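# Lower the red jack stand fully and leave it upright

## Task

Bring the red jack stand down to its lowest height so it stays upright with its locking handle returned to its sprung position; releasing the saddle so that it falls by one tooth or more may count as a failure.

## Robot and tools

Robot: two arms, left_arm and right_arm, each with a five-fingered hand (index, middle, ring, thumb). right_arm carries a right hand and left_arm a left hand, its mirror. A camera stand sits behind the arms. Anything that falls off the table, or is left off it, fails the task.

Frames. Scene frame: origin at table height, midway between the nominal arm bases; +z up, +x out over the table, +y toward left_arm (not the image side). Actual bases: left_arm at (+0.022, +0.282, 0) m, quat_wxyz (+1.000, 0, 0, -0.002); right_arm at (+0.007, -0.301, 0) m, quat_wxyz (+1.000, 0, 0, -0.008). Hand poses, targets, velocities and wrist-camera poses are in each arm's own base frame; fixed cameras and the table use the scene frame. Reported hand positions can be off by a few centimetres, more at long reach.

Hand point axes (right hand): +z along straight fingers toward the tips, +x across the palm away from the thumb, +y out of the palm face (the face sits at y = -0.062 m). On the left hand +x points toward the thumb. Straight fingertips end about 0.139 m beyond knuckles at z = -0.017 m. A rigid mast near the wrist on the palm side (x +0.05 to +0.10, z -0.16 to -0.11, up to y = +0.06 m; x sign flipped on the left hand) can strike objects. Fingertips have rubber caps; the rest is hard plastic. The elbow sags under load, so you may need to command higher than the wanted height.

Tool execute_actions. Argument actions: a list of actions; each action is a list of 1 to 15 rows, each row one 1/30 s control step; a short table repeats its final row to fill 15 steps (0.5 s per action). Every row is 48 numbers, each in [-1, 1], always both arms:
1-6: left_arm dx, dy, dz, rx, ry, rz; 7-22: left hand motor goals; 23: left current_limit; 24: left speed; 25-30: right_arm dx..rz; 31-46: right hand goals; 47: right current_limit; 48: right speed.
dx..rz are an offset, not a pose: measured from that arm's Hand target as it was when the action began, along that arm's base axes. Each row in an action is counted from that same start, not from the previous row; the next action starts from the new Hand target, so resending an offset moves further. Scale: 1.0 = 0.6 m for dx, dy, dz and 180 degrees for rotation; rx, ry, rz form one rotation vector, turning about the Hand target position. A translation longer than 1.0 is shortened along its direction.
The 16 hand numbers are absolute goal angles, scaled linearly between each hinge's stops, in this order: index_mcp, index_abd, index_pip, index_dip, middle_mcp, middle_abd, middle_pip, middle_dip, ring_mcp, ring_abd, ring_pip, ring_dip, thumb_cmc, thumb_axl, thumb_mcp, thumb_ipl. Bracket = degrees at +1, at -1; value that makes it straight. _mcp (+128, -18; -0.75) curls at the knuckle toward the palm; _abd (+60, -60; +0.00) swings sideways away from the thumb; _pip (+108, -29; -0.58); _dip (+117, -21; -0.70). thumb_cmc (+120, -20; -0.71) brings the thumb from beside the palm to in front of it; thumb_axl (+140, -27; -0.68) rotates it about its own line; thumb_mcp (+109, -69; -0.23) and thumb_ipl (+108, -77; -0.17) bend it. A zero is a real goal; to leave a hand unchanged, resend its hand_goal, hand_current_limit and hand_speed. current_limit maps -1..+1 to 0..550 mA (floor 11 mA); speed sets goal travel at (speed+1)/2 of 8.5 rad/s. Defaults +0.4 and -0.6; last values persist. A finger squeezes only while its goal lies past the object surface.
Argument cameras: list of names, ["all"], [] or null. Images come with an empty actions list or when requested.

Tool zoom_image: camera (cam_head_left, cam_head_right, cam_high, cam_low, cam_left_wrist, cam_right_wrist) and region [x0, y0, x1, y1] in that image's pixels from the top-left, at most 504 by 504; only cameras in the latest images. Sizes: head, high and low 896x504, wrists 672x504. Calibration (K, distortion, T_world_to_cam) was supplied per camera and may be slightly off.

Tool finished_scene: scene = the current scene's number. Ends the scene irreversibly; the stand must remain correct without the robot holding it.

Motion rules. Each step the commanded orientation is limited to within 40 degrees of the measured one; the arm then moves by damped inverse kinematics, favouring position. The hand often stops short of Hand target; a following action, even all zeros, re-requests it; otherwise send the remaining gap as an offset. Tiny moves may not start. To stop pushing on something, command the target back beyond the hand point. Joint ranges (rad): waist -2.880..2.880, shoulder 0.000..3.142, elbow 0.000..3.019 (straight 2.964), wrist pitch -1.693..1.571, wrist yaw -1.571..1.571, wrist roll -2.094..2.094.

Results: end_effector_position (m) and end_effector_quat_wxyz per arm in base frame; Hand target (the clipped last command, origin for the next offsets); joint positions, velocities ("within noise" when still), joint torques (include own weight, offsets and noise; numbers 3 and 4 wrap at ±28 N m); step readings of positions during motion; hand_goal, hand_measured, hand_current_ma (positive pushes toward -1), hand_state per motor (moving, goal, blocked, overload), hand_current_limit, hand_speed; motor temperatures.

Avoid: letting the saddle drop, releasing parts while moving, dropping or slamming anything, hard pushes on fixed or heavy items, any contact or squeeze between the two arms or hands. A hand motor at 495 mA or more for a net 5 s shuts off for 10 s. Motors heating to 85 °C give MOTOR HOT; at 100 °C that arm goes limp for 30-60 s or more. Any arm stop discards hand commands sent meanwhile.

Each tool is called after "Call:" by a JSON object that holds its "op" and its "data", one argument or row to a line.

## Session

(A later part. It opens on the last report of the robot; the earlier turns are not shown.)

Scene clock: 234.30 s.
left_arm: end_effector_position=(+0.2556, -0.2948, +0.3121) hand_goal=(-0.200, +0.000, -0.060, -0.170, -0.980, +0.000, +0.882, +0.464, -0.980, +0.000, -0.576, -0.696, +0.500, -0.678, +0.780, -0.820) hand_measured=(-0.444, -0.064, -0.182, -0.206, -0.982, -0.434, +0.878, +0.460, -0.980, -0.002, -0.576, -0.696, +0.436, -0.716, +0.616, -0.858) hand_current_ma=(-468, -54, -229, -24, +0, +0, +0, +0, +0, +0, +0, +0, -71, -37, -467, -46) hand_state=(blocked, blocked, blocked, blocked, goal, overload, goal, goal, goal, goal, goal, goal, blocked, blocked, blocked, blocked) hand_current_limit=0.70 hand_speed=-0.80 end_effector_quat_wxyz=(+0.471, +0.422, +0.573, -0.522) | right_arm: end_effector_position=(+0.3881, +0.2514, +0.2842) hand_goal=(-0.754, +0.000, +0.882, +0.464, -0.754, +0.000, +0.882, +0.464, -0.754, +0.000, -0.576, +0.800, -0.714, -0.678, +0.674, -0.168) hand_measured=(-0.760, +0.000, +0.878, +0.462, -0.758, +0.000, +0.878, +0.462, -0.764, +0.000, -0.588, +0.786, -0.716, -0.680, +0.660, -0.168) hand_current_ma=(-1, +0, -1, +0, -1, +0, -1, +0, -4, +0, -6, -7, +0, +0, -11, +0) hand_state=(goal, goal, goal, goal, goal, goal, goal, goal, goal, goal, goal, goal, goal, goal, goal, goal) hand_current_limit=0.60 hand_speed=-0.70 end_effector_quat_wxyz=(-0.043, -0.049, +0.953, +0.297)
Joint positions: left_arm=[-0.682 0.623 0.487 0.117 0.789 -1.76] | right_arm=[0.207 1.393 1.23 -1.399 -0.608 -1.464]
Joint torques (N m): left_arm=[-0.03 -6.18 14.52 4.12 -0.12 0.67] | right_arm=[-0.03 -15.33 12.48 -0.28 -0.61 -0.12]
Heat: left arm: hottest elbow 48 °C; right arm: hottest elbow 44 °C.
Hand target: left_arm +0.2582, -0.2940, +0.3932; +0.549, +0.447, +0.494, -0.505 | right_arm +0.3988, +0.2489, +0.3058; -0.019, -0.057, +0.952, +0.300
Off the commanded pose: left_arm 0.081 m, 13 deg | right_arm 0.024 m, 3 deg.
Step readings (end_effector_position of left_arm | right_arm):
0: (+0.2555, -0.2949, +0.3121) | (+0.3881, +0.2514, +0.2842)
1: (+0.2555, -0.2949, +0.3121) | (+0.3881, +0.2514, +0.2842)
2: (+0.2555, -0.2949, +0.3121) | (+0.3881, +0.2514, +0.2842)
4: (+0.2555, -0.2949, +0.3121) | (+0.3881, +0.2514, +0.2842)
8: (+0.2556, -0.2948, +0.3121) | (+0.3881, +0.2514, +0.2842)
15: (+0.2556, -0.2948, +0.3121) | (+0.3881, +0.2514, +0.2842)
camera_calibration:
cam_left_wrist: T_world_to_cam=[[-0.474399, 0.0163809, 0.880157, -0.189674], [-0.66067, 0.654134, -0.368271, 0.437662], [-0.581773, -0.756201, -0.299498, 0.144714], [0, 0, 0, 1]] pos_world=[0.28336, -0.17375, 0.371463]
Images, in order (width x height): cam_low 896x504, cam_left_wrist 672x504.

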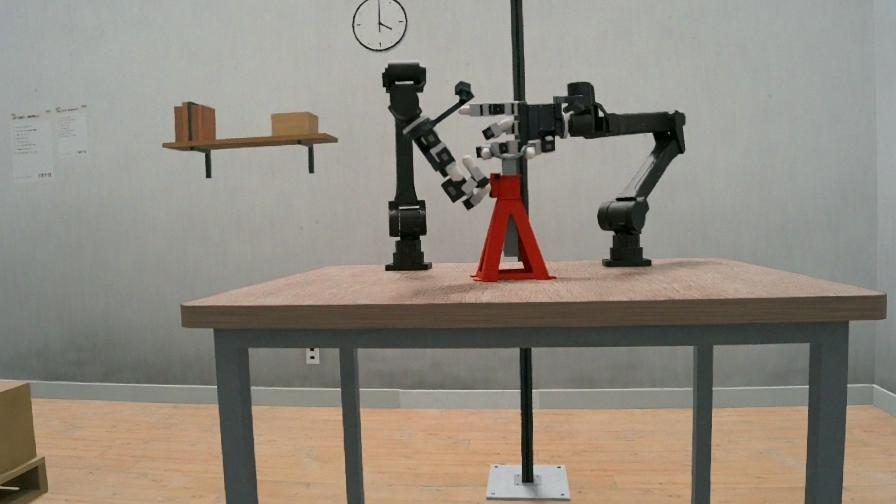

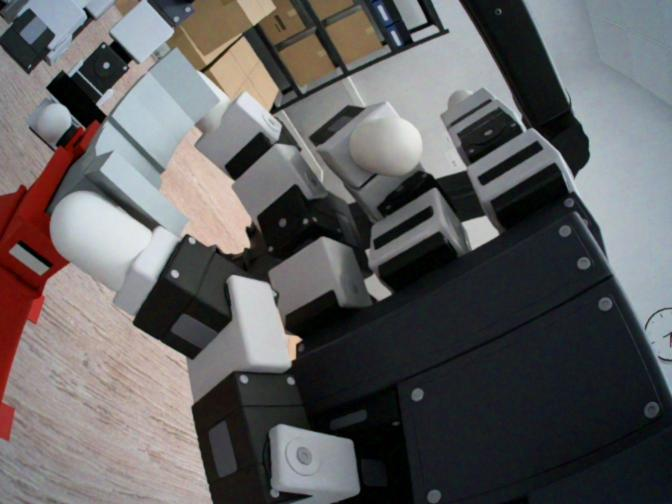

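Call:
{"op": "execute_actions", "data": {
  "actions": [
    [[0,0,-0.01,0,0,0,-0.2,0,-0.06,-0.17,-0.98,0,0.882,0.464,-0.98,0,-0.576,-0.696,0.5,-0.678,0.78,-0.82,0.7,-0.8,0,0,0,0,0,0,-0.754,0,0.882,0.464,-0.754,0,0.882,0.464,-0.754,0,-0.576,0.8,-0.714,-0.678,0.674,-0.168,0.6,-0.7]],
    [[0,0,-0.01,0,0,0,-0.2,0,-0.06,-0.17,-0.98,0,0.882,0.464,-0.98,0,-0.576,-0.696,0.5,-0.678,0.78,-0.82,0.7,-0.8,0,0,0,0,0,0,-0.754,0,0.882,0.464,-0.754,0,0.882,0.464,-0.754,0,-0.576,0.8,-0.714,-0.678,0.674,-0.168,0.6,-0.7]]
  ],
  "cameras": ["cam_low"]
}}

Call:
{"op": "zoom_image", "data": {
  "camera": "cam_low",
  "region": [450, 90, 570, 210]
}}

Scene clock: 236.90 s.
left_arm: end_effector_position=(+0.2550, -0.2924, +0.2962) hand_goal=(-0.200, +0.000, -0.060, -0.170, -0.980, +0.000, +0.882, +0.464, -0.980, +0.000, -0.576, -0.696, +0.500, -0.678, +0.780, -0.820) hand_measured=(-0.444, -0.076, -0.184, -0.236, -0.982, -0.434, +0.878, +0.460, -0.980, -0.002, -0.576, -0.696, +0.438, -0.714, +0.644, -0.858) hand_current_ma=(-467, -72, -236, -73, +0, +0, +0, +0, +0, +0, +0, +0, -64, -32, -467, -46) hand_state=(blocked, blocked, blocked, blocked, goal, overload, goal, goal, goal, goal, goal, goal, blocked, blocked, blocked, blocked) hand_current_limit=0.70 hand_speed=-0.80 end_effector_quat_wxyz=(+0.466, +0.419, +0.582, -0.519) | right_arm: end_effector_position=(+0.3881, +0.2514, +0.2842) hand_goal=(-0.754, +0.000, +0.882, +0.464, -0.754, +0.000, +0.882, +0.464, -0.754, +0.000, -0.576, +0.800, -0.714, -0.678, +0.674, -0.168) hand_measured=(-0.760, +0.000, +0.878, +0.462, -0.758, +0.000, +0.878, +0.462, -0.764, +0.000, -0.588, +0.786, -0.716, -0.680, +0.660, -0.168) hand_current_ma=(-1, +0, -1, +0, -1, +0, -1, +0, -4, +0, -6, -7, +0, +0, -11, +0) hand_state=(goal, goal, goal, goal, goal, goal, goal, goal, goal, goal, goal, goal, goal, goal, goal, goal) hand_current_limit=0.60 hand_speed=-0.70 end_effector_quat_wxyz=(-0.043, -0.049, +0.953, +0.297)
Joint positions: left_arm=[-0.682 0.623 0.458 0.126 0.781 -1.759] | right_arm=[0.207 1.393 1.23 -1.399 -0.608 -1.464]
Joint torques (N m): left_arm=[-0.09 -6.36 14.35 4.79 0.14 0.67] | right_arm=[-0.73 -14.92 12.41 -0.28 -0.61 -0.08]
Heat: left arm: hottest elbow 49 °C; right arm: hottest elbow 44 °C.
Hand target: left_arm +0.2582, -0.2940, +0.3813; +0.549, +0.447, +0.494, -0.505 | right_arm +0.3988, +0.2489, +0.3059; -0.019, -0.057, +0.952, +0.300
Off the commanded pose: left_arm 0.085 m, 14 deg | right_arm 0.024 m, 3 deg.
Step readings (end_effector_position of left_arm | right_arm):
0: (+0.2556, -0.2948, +0.3121) | (+0.3881, +0.2514, +0.2842)
1: (+0.2556, -0.2948, +0.3121) | (+0.3881, +0.2514, +0.2842)
2: (+0.2555, -0.2948, +0.3117) | (+0.3881, +0.2514, +0.2842)
4: (+0.2556, -0.2946, +0.3105) | (+0.3881, +0.2514, +0.2842)
8: (+0.2556, -0.2938, +0.3059) | (+0.3881, +0.2514, +0.2842)
15: (+0.2555, -0.2934, +0.3035) | (+0.3881, +0.2514, +0.2842)
16: (+0.2555, -0.2934, +0.3035) | (+0.3881, +0.2514, +0.2842)
17: (+0.2556, -0.2934, +0.3036) | (+0.3881, +0.2514, +0.2842)
19: (+0.2555, -0.2933, +0.3030) | (+0.3881, +0.2514, +0.2842)
23: (+0.2553, -0.2930, +0.3003) | (+0.3881, +0.2514, +0.2842)
30: (+0.2550, -0.2924, +0.2960) | (+0.3881, +0.2514, +0.2842)
Images, in order (width x height): cam_low 896x504.

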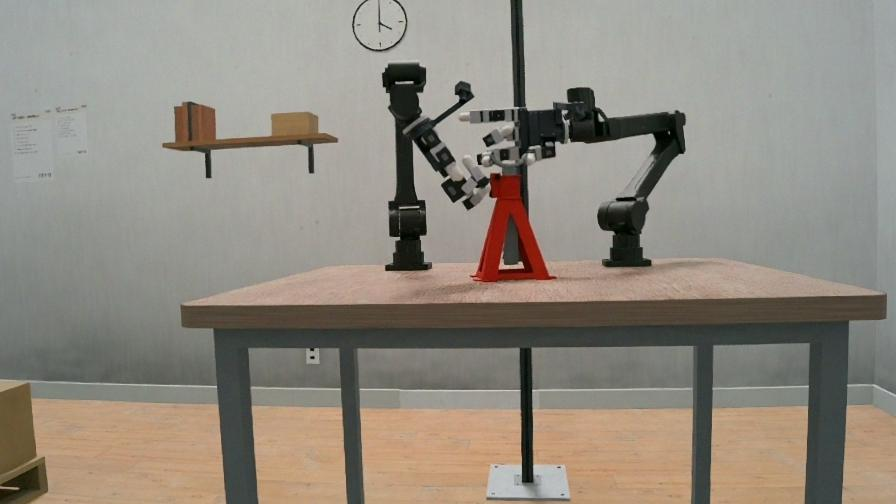

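Scaled by 4.200 from the camera's 896x504 image, which has a finer 1280x720 frame.

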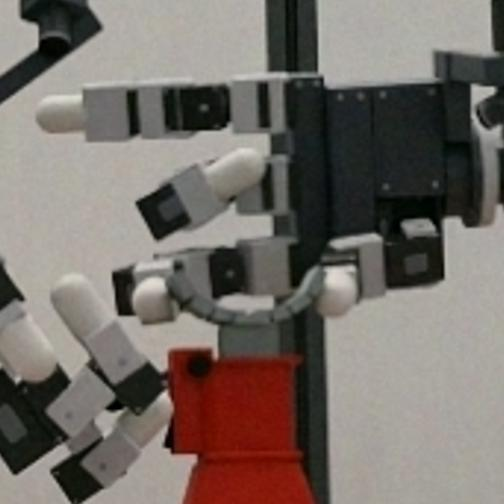

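Call:
{"op": "execute_actions", "data": {
  "actions": [
    [[0,0,-0.01,0,0,0,-0.2,0,-0.06,-0.17,-0.98,0,0.882,0.464,-0.98,0,-0.576,-0.696,0.5,-0.678,0.78,-0.82,0.7,-0.8,0,0,0,0,0,0,-0.754,0,0.882,0.464,-0.754,0,0.882,0.464,-0.754,0,-0.576,0.8,-0.714,-0.678,0.674,-0.168,0.6,-0.7]]
  ],
  "cameras": ["cam_low","cam_high"]
}}

Call:
{"op": "zoom_image", "data": {
  "camera": "cam_low",
  "region": [450, 90, 570, 210]
}}

Call:
{"op": "zoom_image", "data": {
  "camera": "cam_high",
  "region": [550, 190, 670, 310]
}}

Scene clock: 240.50 s.
left_arm: end_effector_position=(+0.2545, -0.2920, +0.2924) hand_goal=(-0.200, +0.000, -0.060, -0.170, -0.980, +0.000, +0.882, +0.464, -0.980, +0.000, -0.576, -0.696, +0.500, -0.678, +0.780, -0.820) hand_measured=(-0.444, -0.076, -0.184, -0.236, -0.982, -0.434, +0.878, +0.460, -0.980, -0.002, -0.576, -0.696, +0.438, -0.714, +0.644, -0.858) hand_current_ma=(-468, -74, -239, -74, +0, +0, +0, +0, +0, +0, +0, +0, -64, -32, -463, -46) hand_state=(blocked, blocked, blocked, blocked, goal, overload, goal, goal, goal, goal, goal, goal, blocked, blocked, blocked, blocked) hand_current_limit=0.70 hand_speed=-0.80 end_effector_quat_wxyz=(+0.467, +0.419, +0.580, -0.519) | right_arm: end_effector_position=(+0.3877, +0.2514, +0.2841) hand_goal=(-0.754, +0.000, +0.882, +0.464, -0.754, +0.000, +0.882, +0.464, -0.754, +0.000, -0.576, +0.800, -0.714, -0.678, +0.674, -0.168) hand_measured=(-0.760, +0.000, +0.878, +0.462, -0.758, +0.000, +0.878, +0.462, -0.762, +0.000, -0.588, +0.786, -0.716, -0.680, +0.660, -0.168) hand_current_ma=(-1, +0, -1, +0, -1, +0, -1, +0, -3, +0, -6, -7, +0, +0, -11, +0) hand_state=(goal, goal, goal, goal, goal, goal, goal, goal, goal, goal, goal, goal, goal, goal, goal, goal) hand_current_limit=0.60 hand_speed=-0.70 end_effector_quat_wxyz=(-0.043, -0.050, +0.953, +0.296)
Joint positions: left_arm=[-0.682 0.623 0.446 0.142 0.781 -1.759] | right_arm=[0.207 1.393 1.23 -1.401 -0.608 -1.465]
Joint torques (N m): left_arm=[-0.03 -6.07 14.13 4.83 0.14 0.67] | right_arm=[-0.5 -15.15 12.42 -0.13 -0.58 -0.15]
Heat: left arm: hottest elbow 49 °C; right arm: hottest elbow 44 °C.
Hand target: left_arm +0.2582, -0.2940, +0.3752; +0.549, +0.447, +0.494, -0.505 | right_arm +0.3988, +0.2490, +0.3059; -0.019, -0.057, +0.952, +0.300
Off the commanded pose: left_arm 0.083 m, 14 deg | right_arm 0.024 m, 3 deg.
Step readings (end_effector_position of left_arm | right_arm):
0: (+0.2550, -0.2924, +0.2962) | (+0.3881, +0.2514, +0.2842)
1: (+0.2550, -0.2924, +0.2962) | (+0.3881, +0.2514, +0.2842)
2: (+0.2550, -0.2924, +0.2962) | (+0.3881, +0.2514, +0.2842)
4: (+0.2549, -0.2924, +0.2956) | (+0.3881, +0.2514, +0.2842)
8: (+0.2546, -0.2921, +0.2934) | (+0.3879, +0.2514, +0.2841)
15: (+0.2545, -0.2920, +0.2924) | (+0.3877, +0.2514, +0.2841)
Images, in order (width x height): cam_high 896x504, cam_low 896x504.

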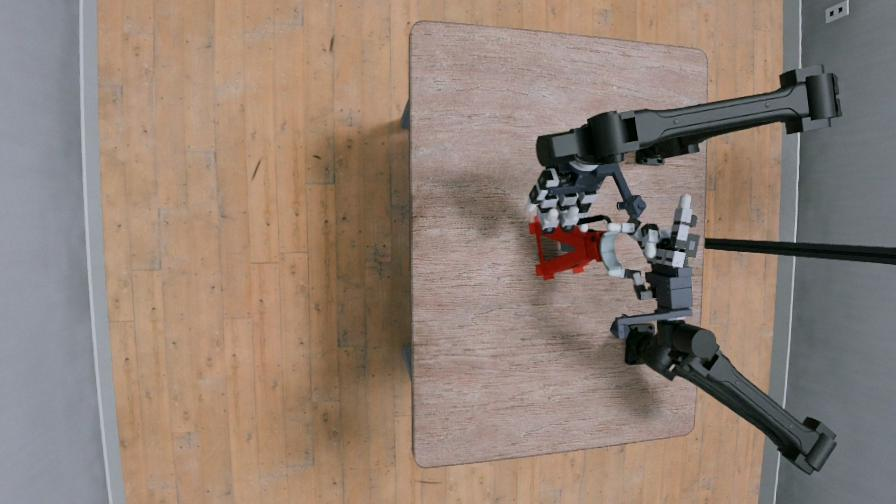

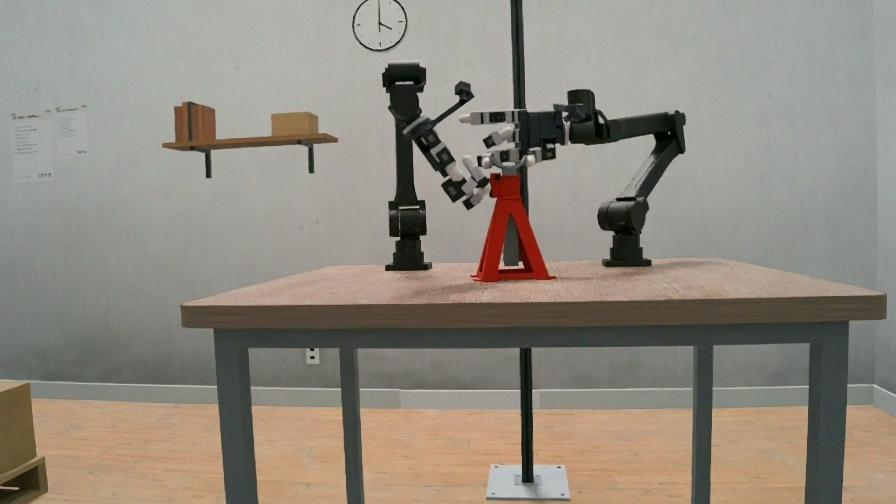

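Scaled by 4.200 from the camera's 896x504 image, which has a finer 1280x720 frame.

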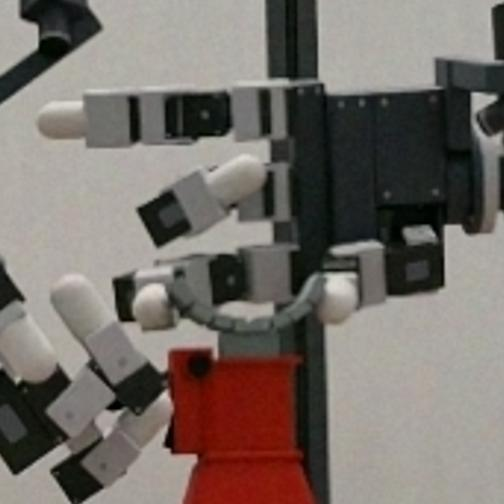

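Scaled by 4.200 from the camera's 896x504 image, which has a finer 1280x720 frame.

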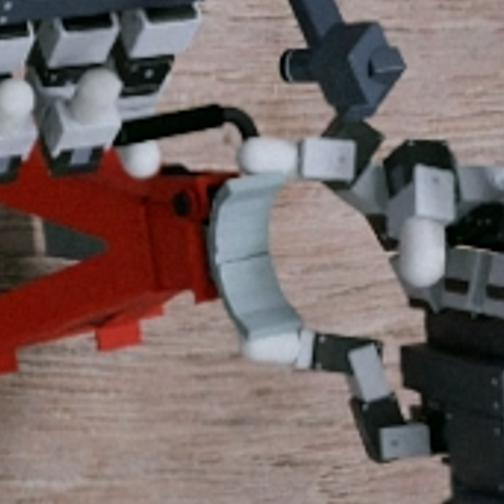

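Call:
{"op": "execute_actions", "data": {
  "actions": [
    [[0,0,-0.01,0,0,0,-0.2,0,-0.06,-0.17,-0.98,0,0.882,0.464,-0.98,0,-0.576,-0.696,0.5,-0.678,0.78,-0.82,0.7,-0.8,0,0,0,0,0,0,-0.754,0,0.882,0.464,-0.754,0,0.882,0.464,-0.754,0,-0.576,0.8,-0.714,-0.678,0.674,-0.168,0.6,-0.7]],
    [[0,0,-0.008,0,0,0,-0.2,0,-0.06,-0.17,-0.98,0,0.882,0.464,-0.98,0,-0.576,-0.696,0.5,-0.678,0.78,-0.82,0.7,-0.8,0,0,0,0,0,0,-0.754,0,0.882,0.464,-0.754,0,0.882,0.464,-0.754,0,-0.576,0.8,-0.714,-0.678,0.674,-0.168,0.6,-0.7]]
  ],
  "cameras": ["cam_low","cam_high"]
}}

Call:
{"op": "zoom_image", "data": {
  "camera": "cam_low",
  "region": [450, 90, 570, 210]
}}

Call:
{"op": "zoom_image", "data": {
  "camera": "cam_high",
  "region": [550, 190, 670, 310]
}}

Scene clock: 243.50 s.
left_arm: end_effector_position=(+0.2538, -0.2914, +0.2845) hand_goal=(-0.200, +0.000, -0.060, -0.170, -0.980, +0.000, +0.882, +0.464, -0.980, +0.000, -0.576, -0.696, +0.500, -0.678, +0.780, -0.820) hand_measured=(-0.444, -0.080, -0.186, -0.238, -0.982, -0.434, +0.878, +0.460, -0.980, -0.002, -0.576, -0.696, +0.440, -0.714, +0.646, -0.858) hand_current_ma=(-468, -78, -245, -75, +0, +0, +0, +0, +0, +0, +0, +0, -64, -32, -453, -46) hand_state=(blocked, blocked, blocked, blocked, goal, overload, goal, goal, goal, goal, goal, goal, blocked, blocked, blocked, blocked) hand_current_limit=0.70 hand_speed=-0.80 end_effector_quat_wxyz=(+0.469, +0.419, +0.578, -0.519) | right_arm: end_effector_position=(+0.3876, +0.2514, +0.2842) hand_goal=(-0.754, +0.000, +0.882, +0.464, -0.754, +0.000, +0.882, +0.464, -0.754, +0.000, -0.576, +0.800, -0.714, -0.678, +0.674, -0.168) hand_measured=(-0.760, +0.000, +0.878, +0.462, -0.758, +0.000, +0.878, +0.462, -0.760, +0.000, -0.588, +0.786, -0.716, -0.680, +0.660, -0.168) hand_current_ma=(-1, +0, -1, +0, -1, +0, -1, +0, -2, +0, -6, -7, +0, +0, -11, +0) hand_state=(goal, goal, goal, goal, goal, goal, goal, goal, goal, goal, goal, goal, goal, goal, goal, goal) hand_current_limit=0.60 hand_speed=-0.70 end_effector_quat_wxyz=(-0.043, -0.050, +0.953, +0.296)
Joint positions: left_arm=[-0.682 0.625 0.422 0.175 0.781 -1.759] | right_arm=[0.207 1.393 1.23 -1.401 -0.608 -1.467]
Joint torques (N m): left_arm=[-0.03 -5.77 13.96 4.79 0.15 0.67] | right_arm=[0.15 -15.85 12.45 -0.24 -0.62 -0.13]
Heat: left arm: hottest elbow 50 °C; right arm: hottest elbow 45 °C.
Hand target: left_arm +0.2582, -0.2941, +0.3645; +0.548, +0.447, +0.494, -0.505 | right_arm +0.3988, +0.2490, +0.3059; -0.019, -0.058, +0.952, +0.300
Off the commanded pose: left_arm 0.080 m, 14 deg | right_arm 0.025 m, 3 deg.
Step readings (end_effector_position of left_arm | right_arm):
0: (+0.2545, -0.2920, +0.2924) | (+0.3877, +0.2514, +0.2841)
1: (+0.2545, -0.2920, +0.2924) | (+0.3877, +0.2514, +0.2841)
2: (+0.2545, -0.2920, +0.2924) | (+0.3877, +0.2514, +0.2841)
4: (+0.2544, -0.2920, +0.2919) | (+0.3877, +0.2514, +0.2841)
8: (+0.2541, -0.2917, +0.2892) | (+0.3877, +0.2514, +0.2841)
15: (+0.2539, -0.2915, +0.2877) | (+0.3877, +0.2514, +0.2841)
16: (+0.2539, -0.2915, +0.2878) | (+0.3876, +0.2514, +0.2841)
17: (+0.2539, -0.2915, +0.2880) | (+0.3876, +0.2514, +0.2841)
19: (+0.2539, -0.2915, +0.2877) | (+0.3876, +0.2514, +0.2842)
23: (+0.2537, -0.2913, +0.2856) | (+0.3876, +0.2514, +0.2842)
30: (+0.2538, -0.2914, +0.2844) | (+0.3876, +0.2514, +0.2842)
Images, in order (width x height): cam_high 896x504, cam_low 896x504.

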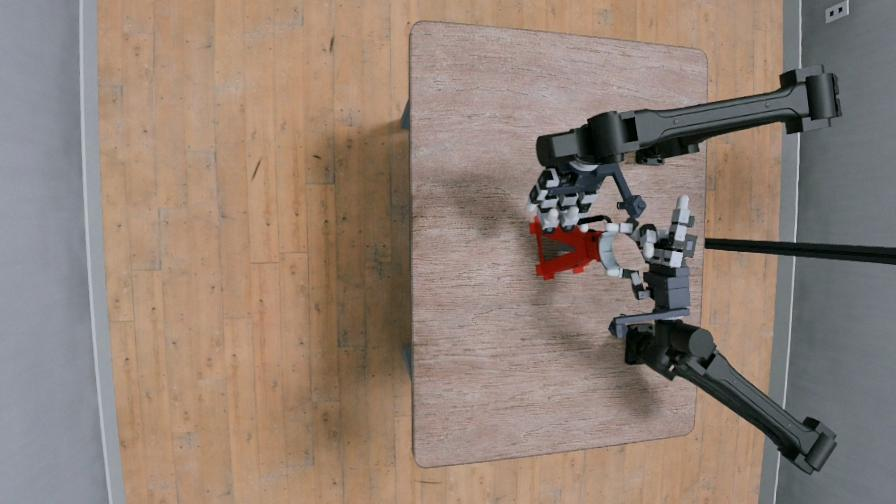

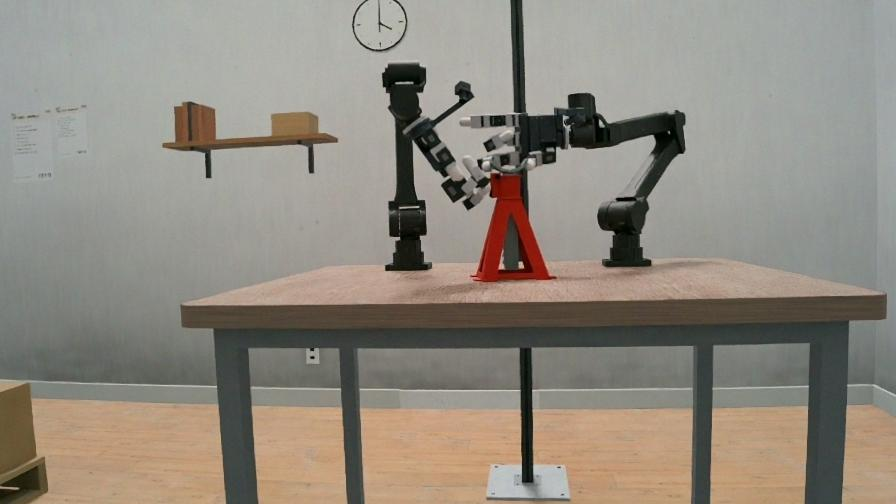

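Scaled by 4.200 from the camera's 896x504 image, which has a finer 1280x720 frame.

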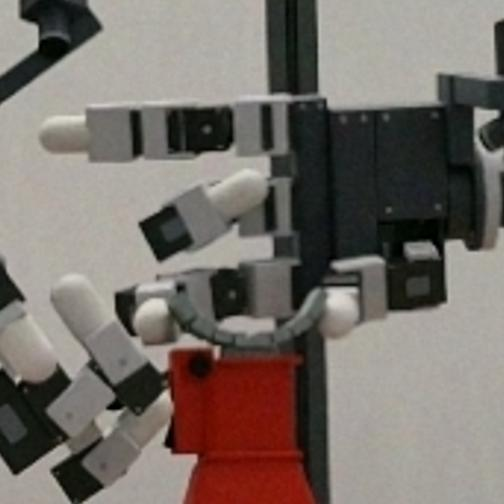

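Scaled by 4.200 from the camera's 896x504 image, which has a finer 1280x720 frame.

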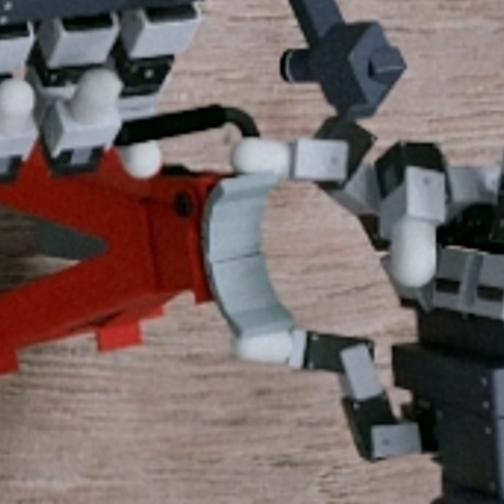

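Call:
{"op": "execute_actions", "data": {
  "actions": [
    [[0,0,-0.009,0,0,0,-0.2,0,-0.06,-0.17,-0.98,0,0.882,0.464,-0.98,0,-0.576,-0.696,0.5,-0.678,0.78,-0.82,0.7,-0.8,0,0,0,0,0,0,-0.754,0,0.882,0.464,-0.754,0,0.882,0.464,-0.754,0,-0.576,0.8,-0.714,-0.678,0.674,-0.168,0.6,-0.7]],
    [[0,0,-0.008,0,0,0,-0.2,0,-0.06,-0.17,-0.98,0,0.882,0.464,-0.98,0,-0.576,-0.696,0.5,-0.678,0.78,-0.82,0.7,-0.8,0,0,0,0,0,0,-0.754,0,0.882,0.464,-0.754,0,0.882,0.464,-0.754,0,-0.576,0.8,-0.714,-0.678,0.674,-0.168,0.6,-0.7]]
  ],
  "cameras": ["cam_low","cam_high"]
}}

Call:
{"op": "zoom_image", "data": {
  "camera": "cam_low",
  "region": [450, 90, 570, 210]
}}

Call:
{"op": "zoom_image", "data": {
  "camera": "cam_high",
  "region": [550, 190, 670, 310]
}}

Scene clock: 246.23 s.
left_arm: end_effector_position=(+0.2534, -0.2911, +0.2820) hand_goal=(-0.200, +0.000, -0.060, -0.170, -0.980, +0.000, +0.882, +0.464, -0.980, +0.000, -0.576, -0.696, +0.500, -0.678, +0.780, -0.820) hand_measured=(-0.444, -0.080, -0.186, -0.238, -0.982, -0.434, +0.878, +0.460, -0.980, -0.002, -0.576, -0.696, +0.444, -0.710, +0.648, -0.858) hand_current_ma=(-467, -79, -249, -76, +0, +0, +0, +0, +0, +0, +0, +0, -56, -26, -436, -46) hand_state=(blocked, blocked, blocked, blocked, goal, overload, goal, goal, goal, goal, goal, goal, blocked, blocked, blocked, blocked) hand_current_limit=0.70 hand_speed=-0.80 end_effector_quat_wxyz=(+0.476, +0.421, +0.572, -0.519) | right_arm: end_effector_position=(+0.3875, +0.2514, +0.2842) hand_goal=(-0.754, +0.000, +0.882, +0.464, -0.754, +0.000, +0.882, +0.464, -0.754, +0.000, -0.576, +0.800, -0.714, -0.678, +0.674, -0.168) hand_measured=(-0.760, +0.000, +0.878, +0.462, -0.758, +0.000, +0.878, +0.462, -0.760, +0.000, -0.588, +0.786, -0.716, -0.680, +0.660, -0.168) hand_current_ma=(-1, +0, -1, +0, -1, +0, -1, +0, -2, +0, -6, -7, +0, +0, -11, +0) hand_state=(goal, goal, goal, goal, goal, goal, goal, goal, goal, goal, goal, goal, goal, goal, goal, goal) hand_current_limit=0.60 hand_speed=-0.70 end_effector_quat_wxyz=(-0.043, -0.051, +0.953, +0.296)
Joint positions: left_arm=[-0.682 0.627 0.404 0.211 0.781 -1.758] | right_arm=[0.207 1.393 1.23 -1.401 -0.608 -1.468]
Joint torques (N m): left_arm=[0.03 -5.01 13.52 4.72 0.16 0.66] | right_arm=[-0.5 -15.03 12.44 -0.21 -0.64 -0.08]
Heat: left arm: hottest elbow 50 °C; right arm: hottest elbow 45 °C.
Hand target: left_arm +0.2582, -0.2941, +0.3543; +0.549, +0.447, +0.494, -0.505 | right_arm +0.3988, +0.2490, +0.3059; -0.019, -0.058, +0.952, +0.300
Off the commanded pose: left_arm 0.072 m, 13 deg | right_arm 0.025 m, 3 deg.
Step readings (end_effector_position of left_arm | right_arm):
0: (+0.2538, -0.2914, +0.2845) | (+0.3876, +0.2514, +0.2842)
1: (+0.2538, -0.2914, +0.2846) | (+0.3876, +0.2514, +0.2842)
2: (+0.2538, -0.2914, +0.2844) | (+0.3876, +0.2514, +0.2842)
4: (+0.2537, -0.2913, +0.2838) | (+0.3876, +0.2514, +0.2842)
8: (+0.2536, -0.2913, +0.2828) | (+0.3876, +0.2514, +0.2842)
15: (+0.2536, -0.2912, +0.2826) | (+0.3875, +0.2514, +0.2842)
16: (+0.2536, -0.2913, +0.2825) | (+0.3875, +0.2514, +0.2842)
17: (+0.2536, -0.2912, +0.2824) | (+0.3875, +0.2514, +0.2842)
19: (+0.2535, -0.2912, +0.2821) | (+0.3875, +0.2514, +0.2842)
23: (+0.2534, -0.2912, +0.2819) | (+0.3875, +0.2514, +0.2842)
30: (+0.2534, -0.2911, +0.2820) | (+0.3875, +0.2514, +0.2842)
Images, in order (width x height): cam_high 896x504, cam_low 896x504.

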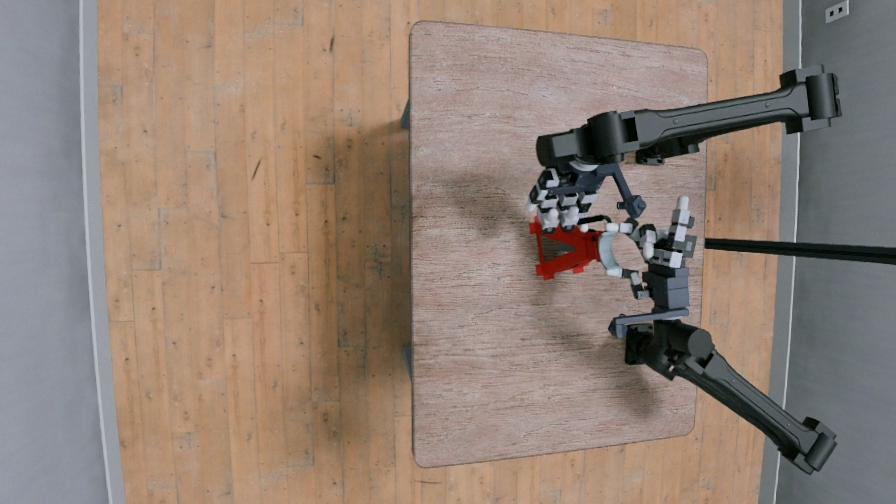

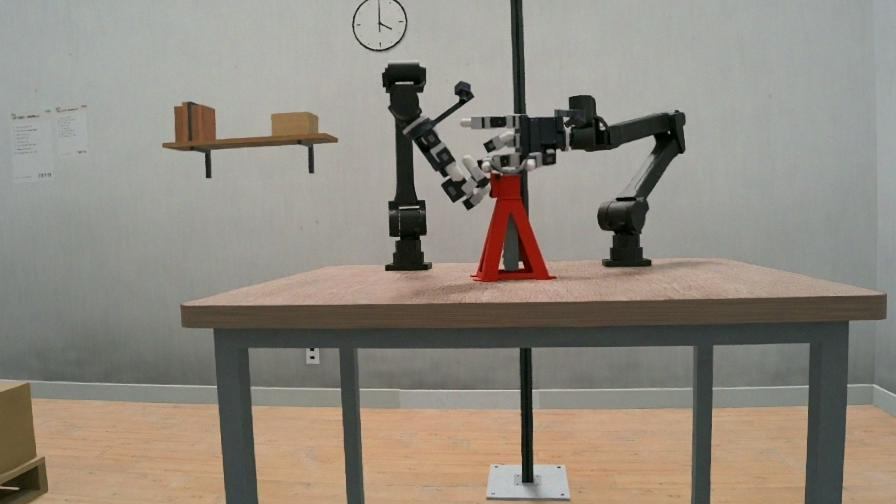

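Scaled by 4.200 from the camera's 896x504 image, which has a finer 1280x720 frame.

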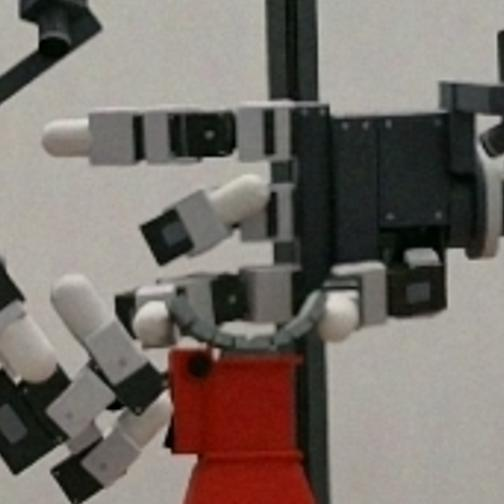

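Scaled by 4.200 from the camera's 896x504 image, which has a finer 1280x720 frame.

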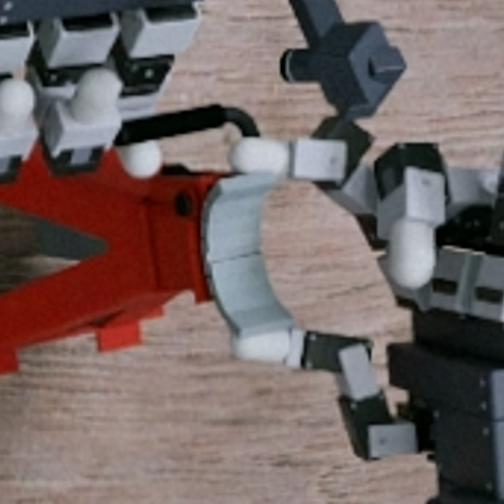

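Call:
{"op": "execute_actions", "data": {
  "actions": [
    [[0,0,-0.01,0,0,0,-0.2,0,-0.06,-0.17,-0.98,0,0.882,0.464,-0.98,0,-0.576,-0.696,0.5,-0.678,0.78,-0.82,0.7,-0.8,0,0,0,0,0,0,-0.754,0,0.882,0.464,-0.754,0,0.882,0.464,-0.754,0,-0.576,0.8,-0.714,-0.678,0.674,-0.168,0.6,-0.7]],
    [[0,0,-0.01,0,0,0,-0.2,0,-0.06,-0.17,-0.98,0,0.882,0.464,-0.98,0,-0.576,-0.696,0.5,-0.678,0.78,-0.82,0.7,-0.8,0,0,0,0,0,0,-0.754,0,0.882,0.464,-0.754,0,0.882,0.464,-0.754,0,-0.576,0.8,-0.714,-0.678,0.674,-0.168,0.6,-0.7]]
  ],
  "cameras": ["cam_low","cam_high"]
}}

Call:
{"op": "zoom_image", "data": {
  "camera": "cam_low",
  "region": [475, 150, 545, 205]
}}

Scene clock: 249.13 s.
left_arm: end_effector_position=(+0.2528, -0.2910, +0.2806) hand_goal=(-0.200, +0.000, -0.060, -0.170, -0.980, +0.000, +0.882, +0.464, -0.980, +0.000, -0.576, -0.696, +0.500, -0.678, +0.780, -0.820) hand_measured=(-0.444, -0.080, -0.186, -0.238, -0.982, -0.434, +0.878, +0.460, -0.980, -0.002, -0.576, -0.696, +0.448, -0.704, +0.654, -0.866) hand_current_ma=(-467, -79, -249, -76, +0, +0, +0, +0, +0, +0, +0, +0, -46, -18, -401, -65) hand_state=(blocked, blocked, blocked, blocked, goal, overload, goal, goal, goal, goal, goal, goal, blocked, blocked, blocked, blocked) hand_current_limit=0.70 hand_speed=-0.80 end_effector_quat_wxyz=(+0.484, +0.422, +0.563, -0.520) | right_arm: end_effector_position=(+0.3875, +0.2514, +0.2842) hand_goal=(-0.754, +0.000, +0.882, +0.464, -0.754, +0.000, +0.882, +0.464, -0.754, +0.000, -0.576, +0.800, -0.714, -0.678, +0.674, -0.168) hand_measured=(-0.760, +0.000, +0.878, +0.462, -0.758, +0.000, +0.878, +0.462, -0.760, +0.000, -0.588, +0.786, -0.716, -0.680, +0.660, -0.168) hand_current_ma=(-1, +0, -1, +0, -1, +0, -1, +0, -2, +0, -6, -7, +0, +0, -11, +0) hand_state=(goal, goal, goal, goal, goal, goal, goal, goal, goal, goal, goal, goal, goal, goal, goal, goal) hand_current_limit=0.60 hand_speed=-0.70 end_effector_quat_wxyz=(-0.043, -0.051, +0.953, +0.296)
Joint positions: left_arm=[-0.682 0.628 0.384 0.258 0.782 -1.758] | right_arm=[0.207 1.393 1.23 -1.401 -0.608 -1.468]
Joint torques (N m): left_arm=[0.09 -3.84 12.98 4.53 0.14 0.66] | right_arm=[-0.26 -15.68 12.62 -0.16 -0.68 -0.09]
Heat: left arm: hottest elbow 50 °C; right arm: hottest elbow 45 °C.
Hand target: left_arm +0.2582, -0.2941, +0.3423; +0.549, +0.447, +0.494, -0.505 | right_arm +0.3988, +0.2490, +0.3059; -0.019, -0.058, +0.952, +0.300
Off the commanded pose: left_arm 0.062 m, 11 deg | right_arm 0.025 m, 3 deg.
Step readings (end_effector_position of left_arm | right_arm):
0: (+0.2534, -0.2911, +0.2819) | (+0.3875, +0.2514, +0.2842)
1: (+0.2534, -0.2911, +0.2819) | (+0.3875, +0.2514, +0.2842)
2: (+0.2534, -0.2911, +0.2817) | (+0.3875, +0.2514, +0.2842)
4: (+0.2533, -0.2911, +0.2815) | (+0.3875, +0.2514, +0.2842)
8: (+0.2531, -0.2910, +0.2813) | (+0.3875, +0.2514, +0.2842)
15: (+0.2531, -0.2910, +0.2812) | (+0.3875, +0.2514, +0.2842)
16: (+0.2531, -0.2910, +0.2811) | (+0.3875, +0.2514, +0.2842)
17: (+0.2530, -0.2910, +0.2811) | (+0.3875, +0.2514, +0.2842)
19: (+0.2530, -0.2910, +0.2808) | (+0.3875, +0.2514, +0.2842)
23: (+0.2529, -0.2909, +0.2806) | (+0.3875, +0.2514, +0.2842)
30: (+0.2528, -0.2909, +0.2804) | (+0.3875, +0.2514, +0.2842)
Images, in order (width x height): cam_high 896x504, cam_low 896x504.

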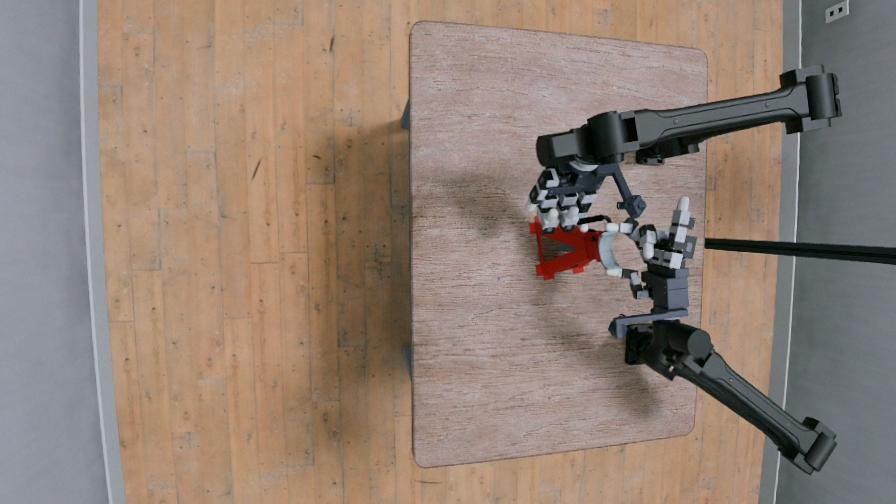

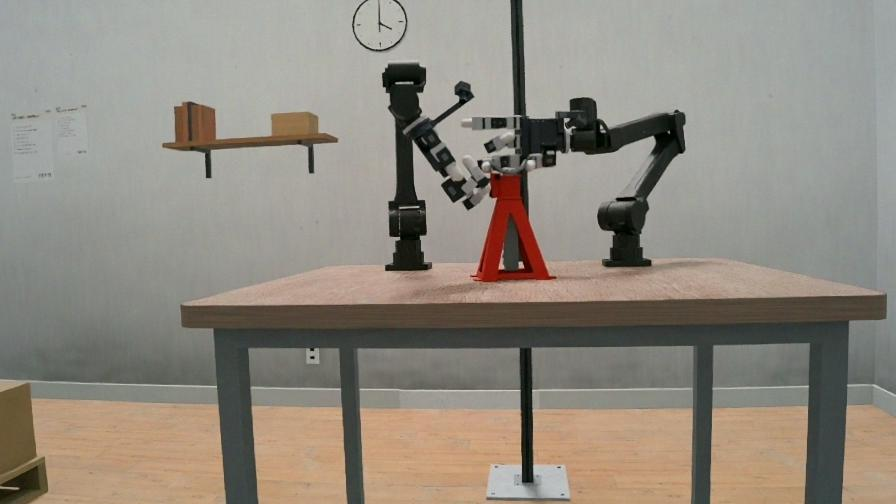

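Scaled by 7.200 from the camera's 896x504 image, which has a finer 1280x720 frame.

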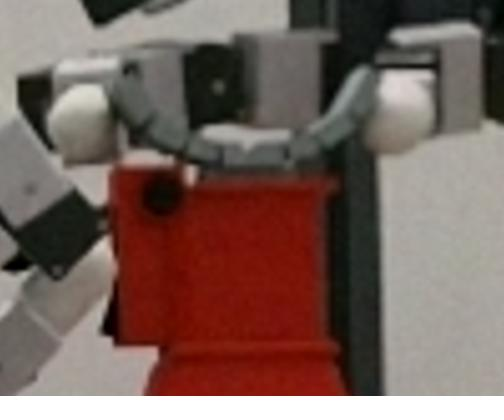

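Call:
{"op": "execute_actions", "data": {
  "actions": [
    [[0,0,-0.015,0,0,0,-0.2,0,-0.06,-0.17,-0.98,0,0.882,0.464,-0.98,0,-0.576,-0.696,0.5,-0.678,0.78,-0.82,0.7,-0.8,0,0,0,0,0,0,-0.754,0,0.882,0.464,-0.754,0,0.882,0.464,-0.754,0,-0.576,0.8,-0.714,-0.678,0.674,-0.168,0.6,-0.7]],
    [[0,0,-0.015,0,0,0,-0.2,0,-0.06,-0.17,-0.98,0,0.882,0.464,-0.98,0,-0.576,-0.696,0.5,-0.678,0.78,-0.82,0.7,-0.8,0,0,0,0,0,0,-0.754,0,0.882,0.464,-0.754,0,0.882,0.464,-0.754,0,-0.576,0.8,-0.714,-0.678,0.674,-0.168,0.6,-0.7]]
  ],
  "cameras": ["cam_low","cam_high","cam_left_wrist"]
}}

Call:
{"op": "zoom_image", "data": {
  "camera": "cam_low",
  "region": [475, 150, 545, 205]
}}

Call:
{"op": "zoom_image", "data": {
  "camera": "cam_high",
  "region": [550, 190, 670, 310]
}}

Scene clock: 252.73 s.
left_arm: end_effector_position=(+0.2518, -0.2909, +0.2783) hand_goal=(-0.200, +0.000, -0.060, -0.170, -0.980, +0.000, +0.882, +0.464, -0.980, +0.000, -0.576, -0.696, +0.500, -0.678, +0.780, -0.820) hand_measured=(-0.444, -0.080, -0.186, -0.238, -0.982, -0.434, +0.878, +0.460, -0.980, -0.002, -0.576, -0.696, +0.456, -0.696, +0.664, -0.878) hand_current_ma=(-468, -79, -249, -76, +0, +0, +0, +0, +0, +0, +0, +0, -33, -9, -348, -102) hand_state=(blocked, blocked, blocked, blocked, goal, overload, goal, goal, goal, goal, goal, goal, blocked, goal, blocked, blocked) hand_current_limit=0.70 hand_speed=-0.80 end_effector_quat_wxyz=(+0.497, +0.426, +0.548, -0.521) | right_arm: end_effector_position=(+0.3875, +0.2514, +0.2842) hand_goal=(-0.754, +0.000, +0.882, +0.464, -0.754, +0.000, +0.882, +0.464, -0.754, +0.000, -0.576, +0.800, -0.714, -0.678, +0.674, -0.168) hand_measured=(-0.760, +0.000, +0.878, +0.462, -0.758, +0.000, +0.878, +0.462, -0.760, +0.000, -0.588, +0.786, -0.716, -0.680, +0.660, -0.168) hand_current_ma=(-1, +0, -1, +0, -1, +0, -1, +0, -2, +0, -6, -7, +0, +0, -11, +0) hand_state=(goal, goal, goal, goal, goal, goal, goal, goal, goal, goal, goal, goal, goal, goal, goal, goal) hand_current_limit=0.60 hand_speed=-0.70 end_effector_quat_wxyz=(-0.043, -0.051, +0.953, +0.296)
Joint positions: left_arm=[-0.682 0.636 0.353 0.334 0.786 -1.756] | right_arm=[0.207 1.393 1.23 -1.401 -0.608 -1.468]
Joint torques (N m): left_arm=[0.15 -2.26 12.15 4.07 0.04 0.64] | right_arm=[-0.03 -15.27 12.38 -0.23 -0.61 -0.08]
Heat: left arm: hottest elbow 51 °C; right arm: hottest elbow 46 °C.
Hand target: left_arm +0.2582, -0.2940, +0.3243; +0.549, +0.447, +0.494, -0.505 | right_arm +0.3988, +0.2490, +0.3059; -0.019, -0.058, +0.952, +0.300
Off the commanded pose: left_arm 0.046 m, 9 deg | right_arm 0.025 m, 3 deg.
Step readings (end_effector_position of left_arm | right_arm):
0: (+0.2528, -0.2910, +0.2806) | (+0.3875, +0.2514, +0.2842)
1: (+0.2528, -0.2909, +0.2805) | (+0.3875, +0.2514, +0.2842)
2: (+0.2527, -0.2910, +0.2803) | (+0.3875, +0.2514, +0.2842)
4: (+0.2526, -0.2909, +0.2798) | (+0.3875, +0.2514, +0.2842)
8: (+0.2525, -0.2908, +0.2796) | (+0.3875, +0.2514, +0.2842)
15: (+0.2524, -0.2908, +0.2794) | (+0.3875, +0.2514, +0.2842)
16: (+0.2524, -0.2908, +0.2794) | (+0.3875, +0.2514, +0.2842)
17: (+0.2524, -0.2908, +0.2790) | (+0.3875, +0.2514, +0.2842)
19: (+0.2522, -0.2908, +0.2787) | (+0.3875, +0.2514, +0.2842)
23: (+0.2520, -0.2907, +0.2783) | (+0.3875, +0.2514, +0.2842)
30: (+0.2518, -0.2909, +0.2782) | (+0.3875, +0.2514, +0.2842)
camera_calibration:
cam_left_wrist: T_world_to_cam=[[-0.524498, 0.0521551, 0.849813, -0.130295], [-0.639538, 0.634757, -0.433675, 0.427365], [-0.562043, -0.770949, -0.299574, 0.126157], [0, 0, 0, 1]] pos_world=[0.275882, -0.167217, 0.333857]
Images, in order (width x height): cam_high 896x504, cam_low 896x504, cam_left_wrist 672x504.

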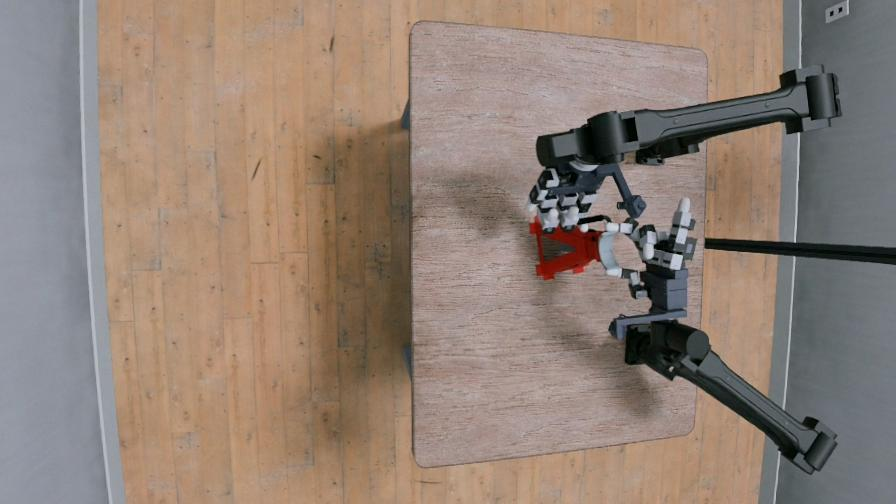

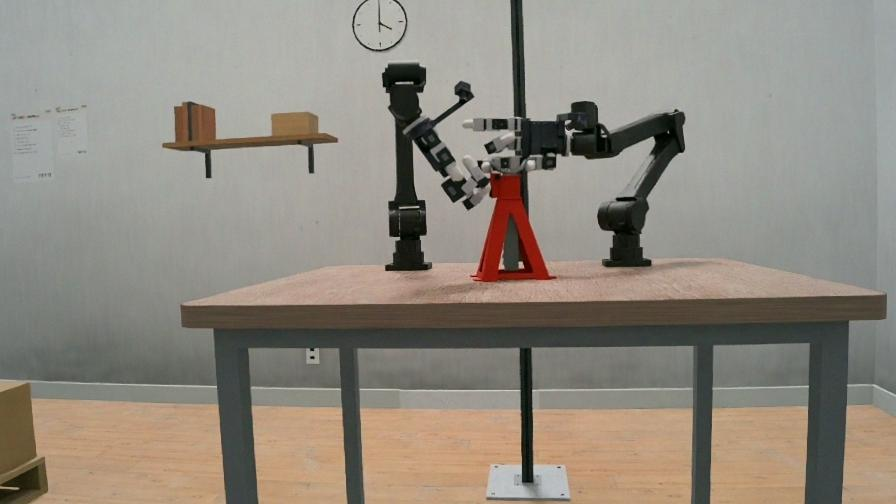

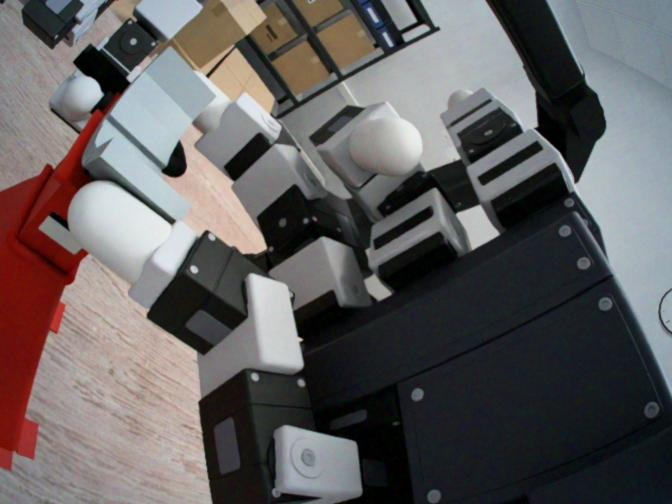

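Scaled by 7.200 from the camera's 896x504 image, which has a finer 1280x720 frame.

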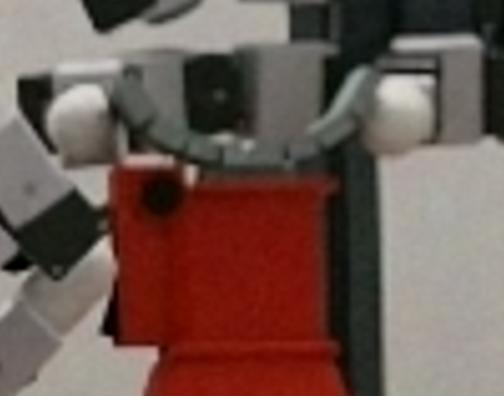

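Scaled by 4.200 from the camera's 896x504 image, which has a finer 1280x720 frame.

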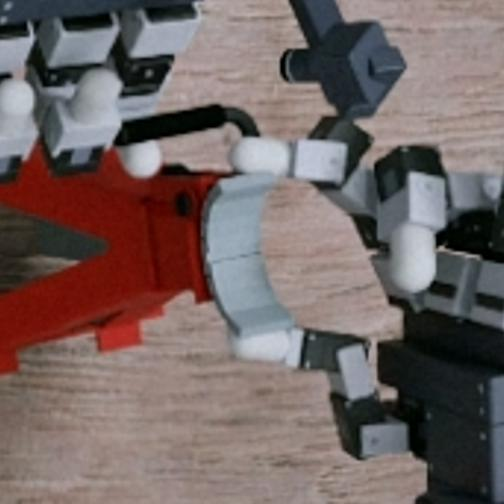

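Call:
{"op": "zoom_image", "data": {
  "camera": "cam_low",
  "region": [475, 150, 515, 190]
}}

Call:
{"op": "zoom_image", "data": {
  "camera": "cam_high",
  "region": [575, 205, 635, 265]
}}

Call:
{"op": "zoom_image", "data": {
  "camera": "cam_left_wrist",
  "region": [0, 40, 260, 300]
}}

Scaled by 12.600 from the camera's 896x504 image, which has a finer 1280x720 frame.

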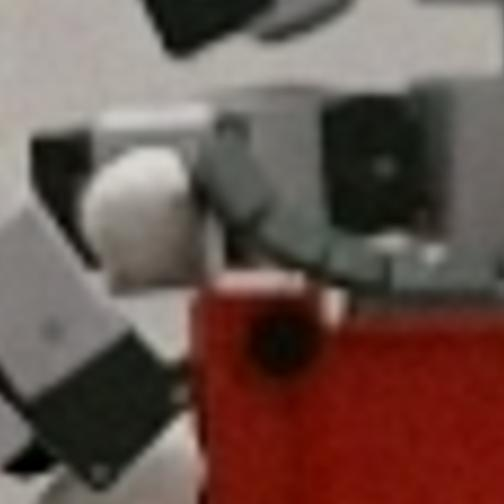

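Scaled by 8.400 from the camera's 896x504 image, which has a finer 1280x720 frame.

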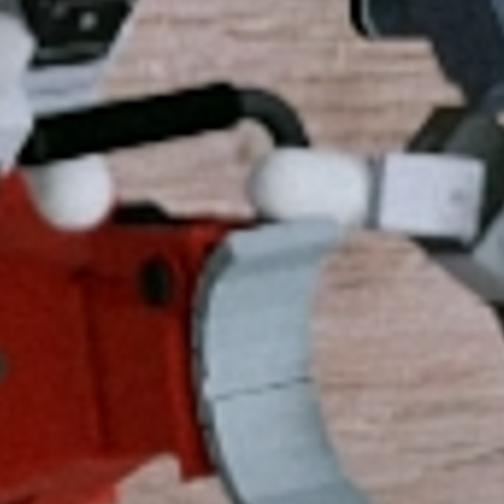

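Scaled by 1.938 from the camera's 672x504 image, which has a finer 960x720 frame.

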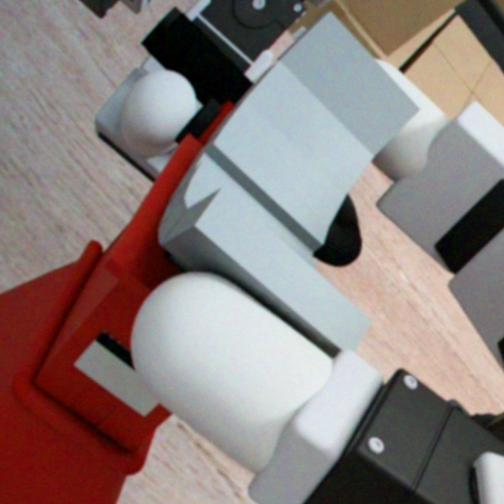

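Call:
{"op": "zoom_image", "data": {
  "camera": "cam_low",
  "region": [480, 215, 550, 285]
}}

Scaled by 7.200 from the camera's 896x504 image, which has a finer 1280x720 frame.

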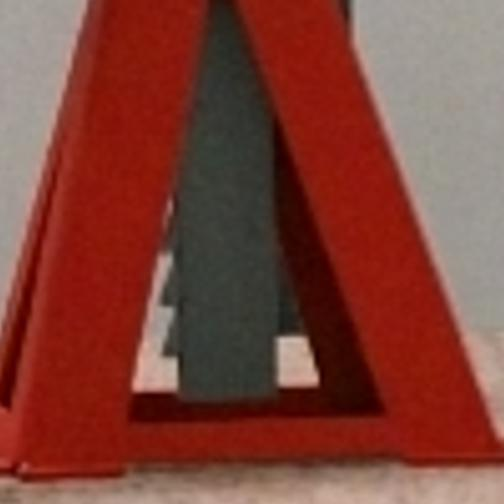

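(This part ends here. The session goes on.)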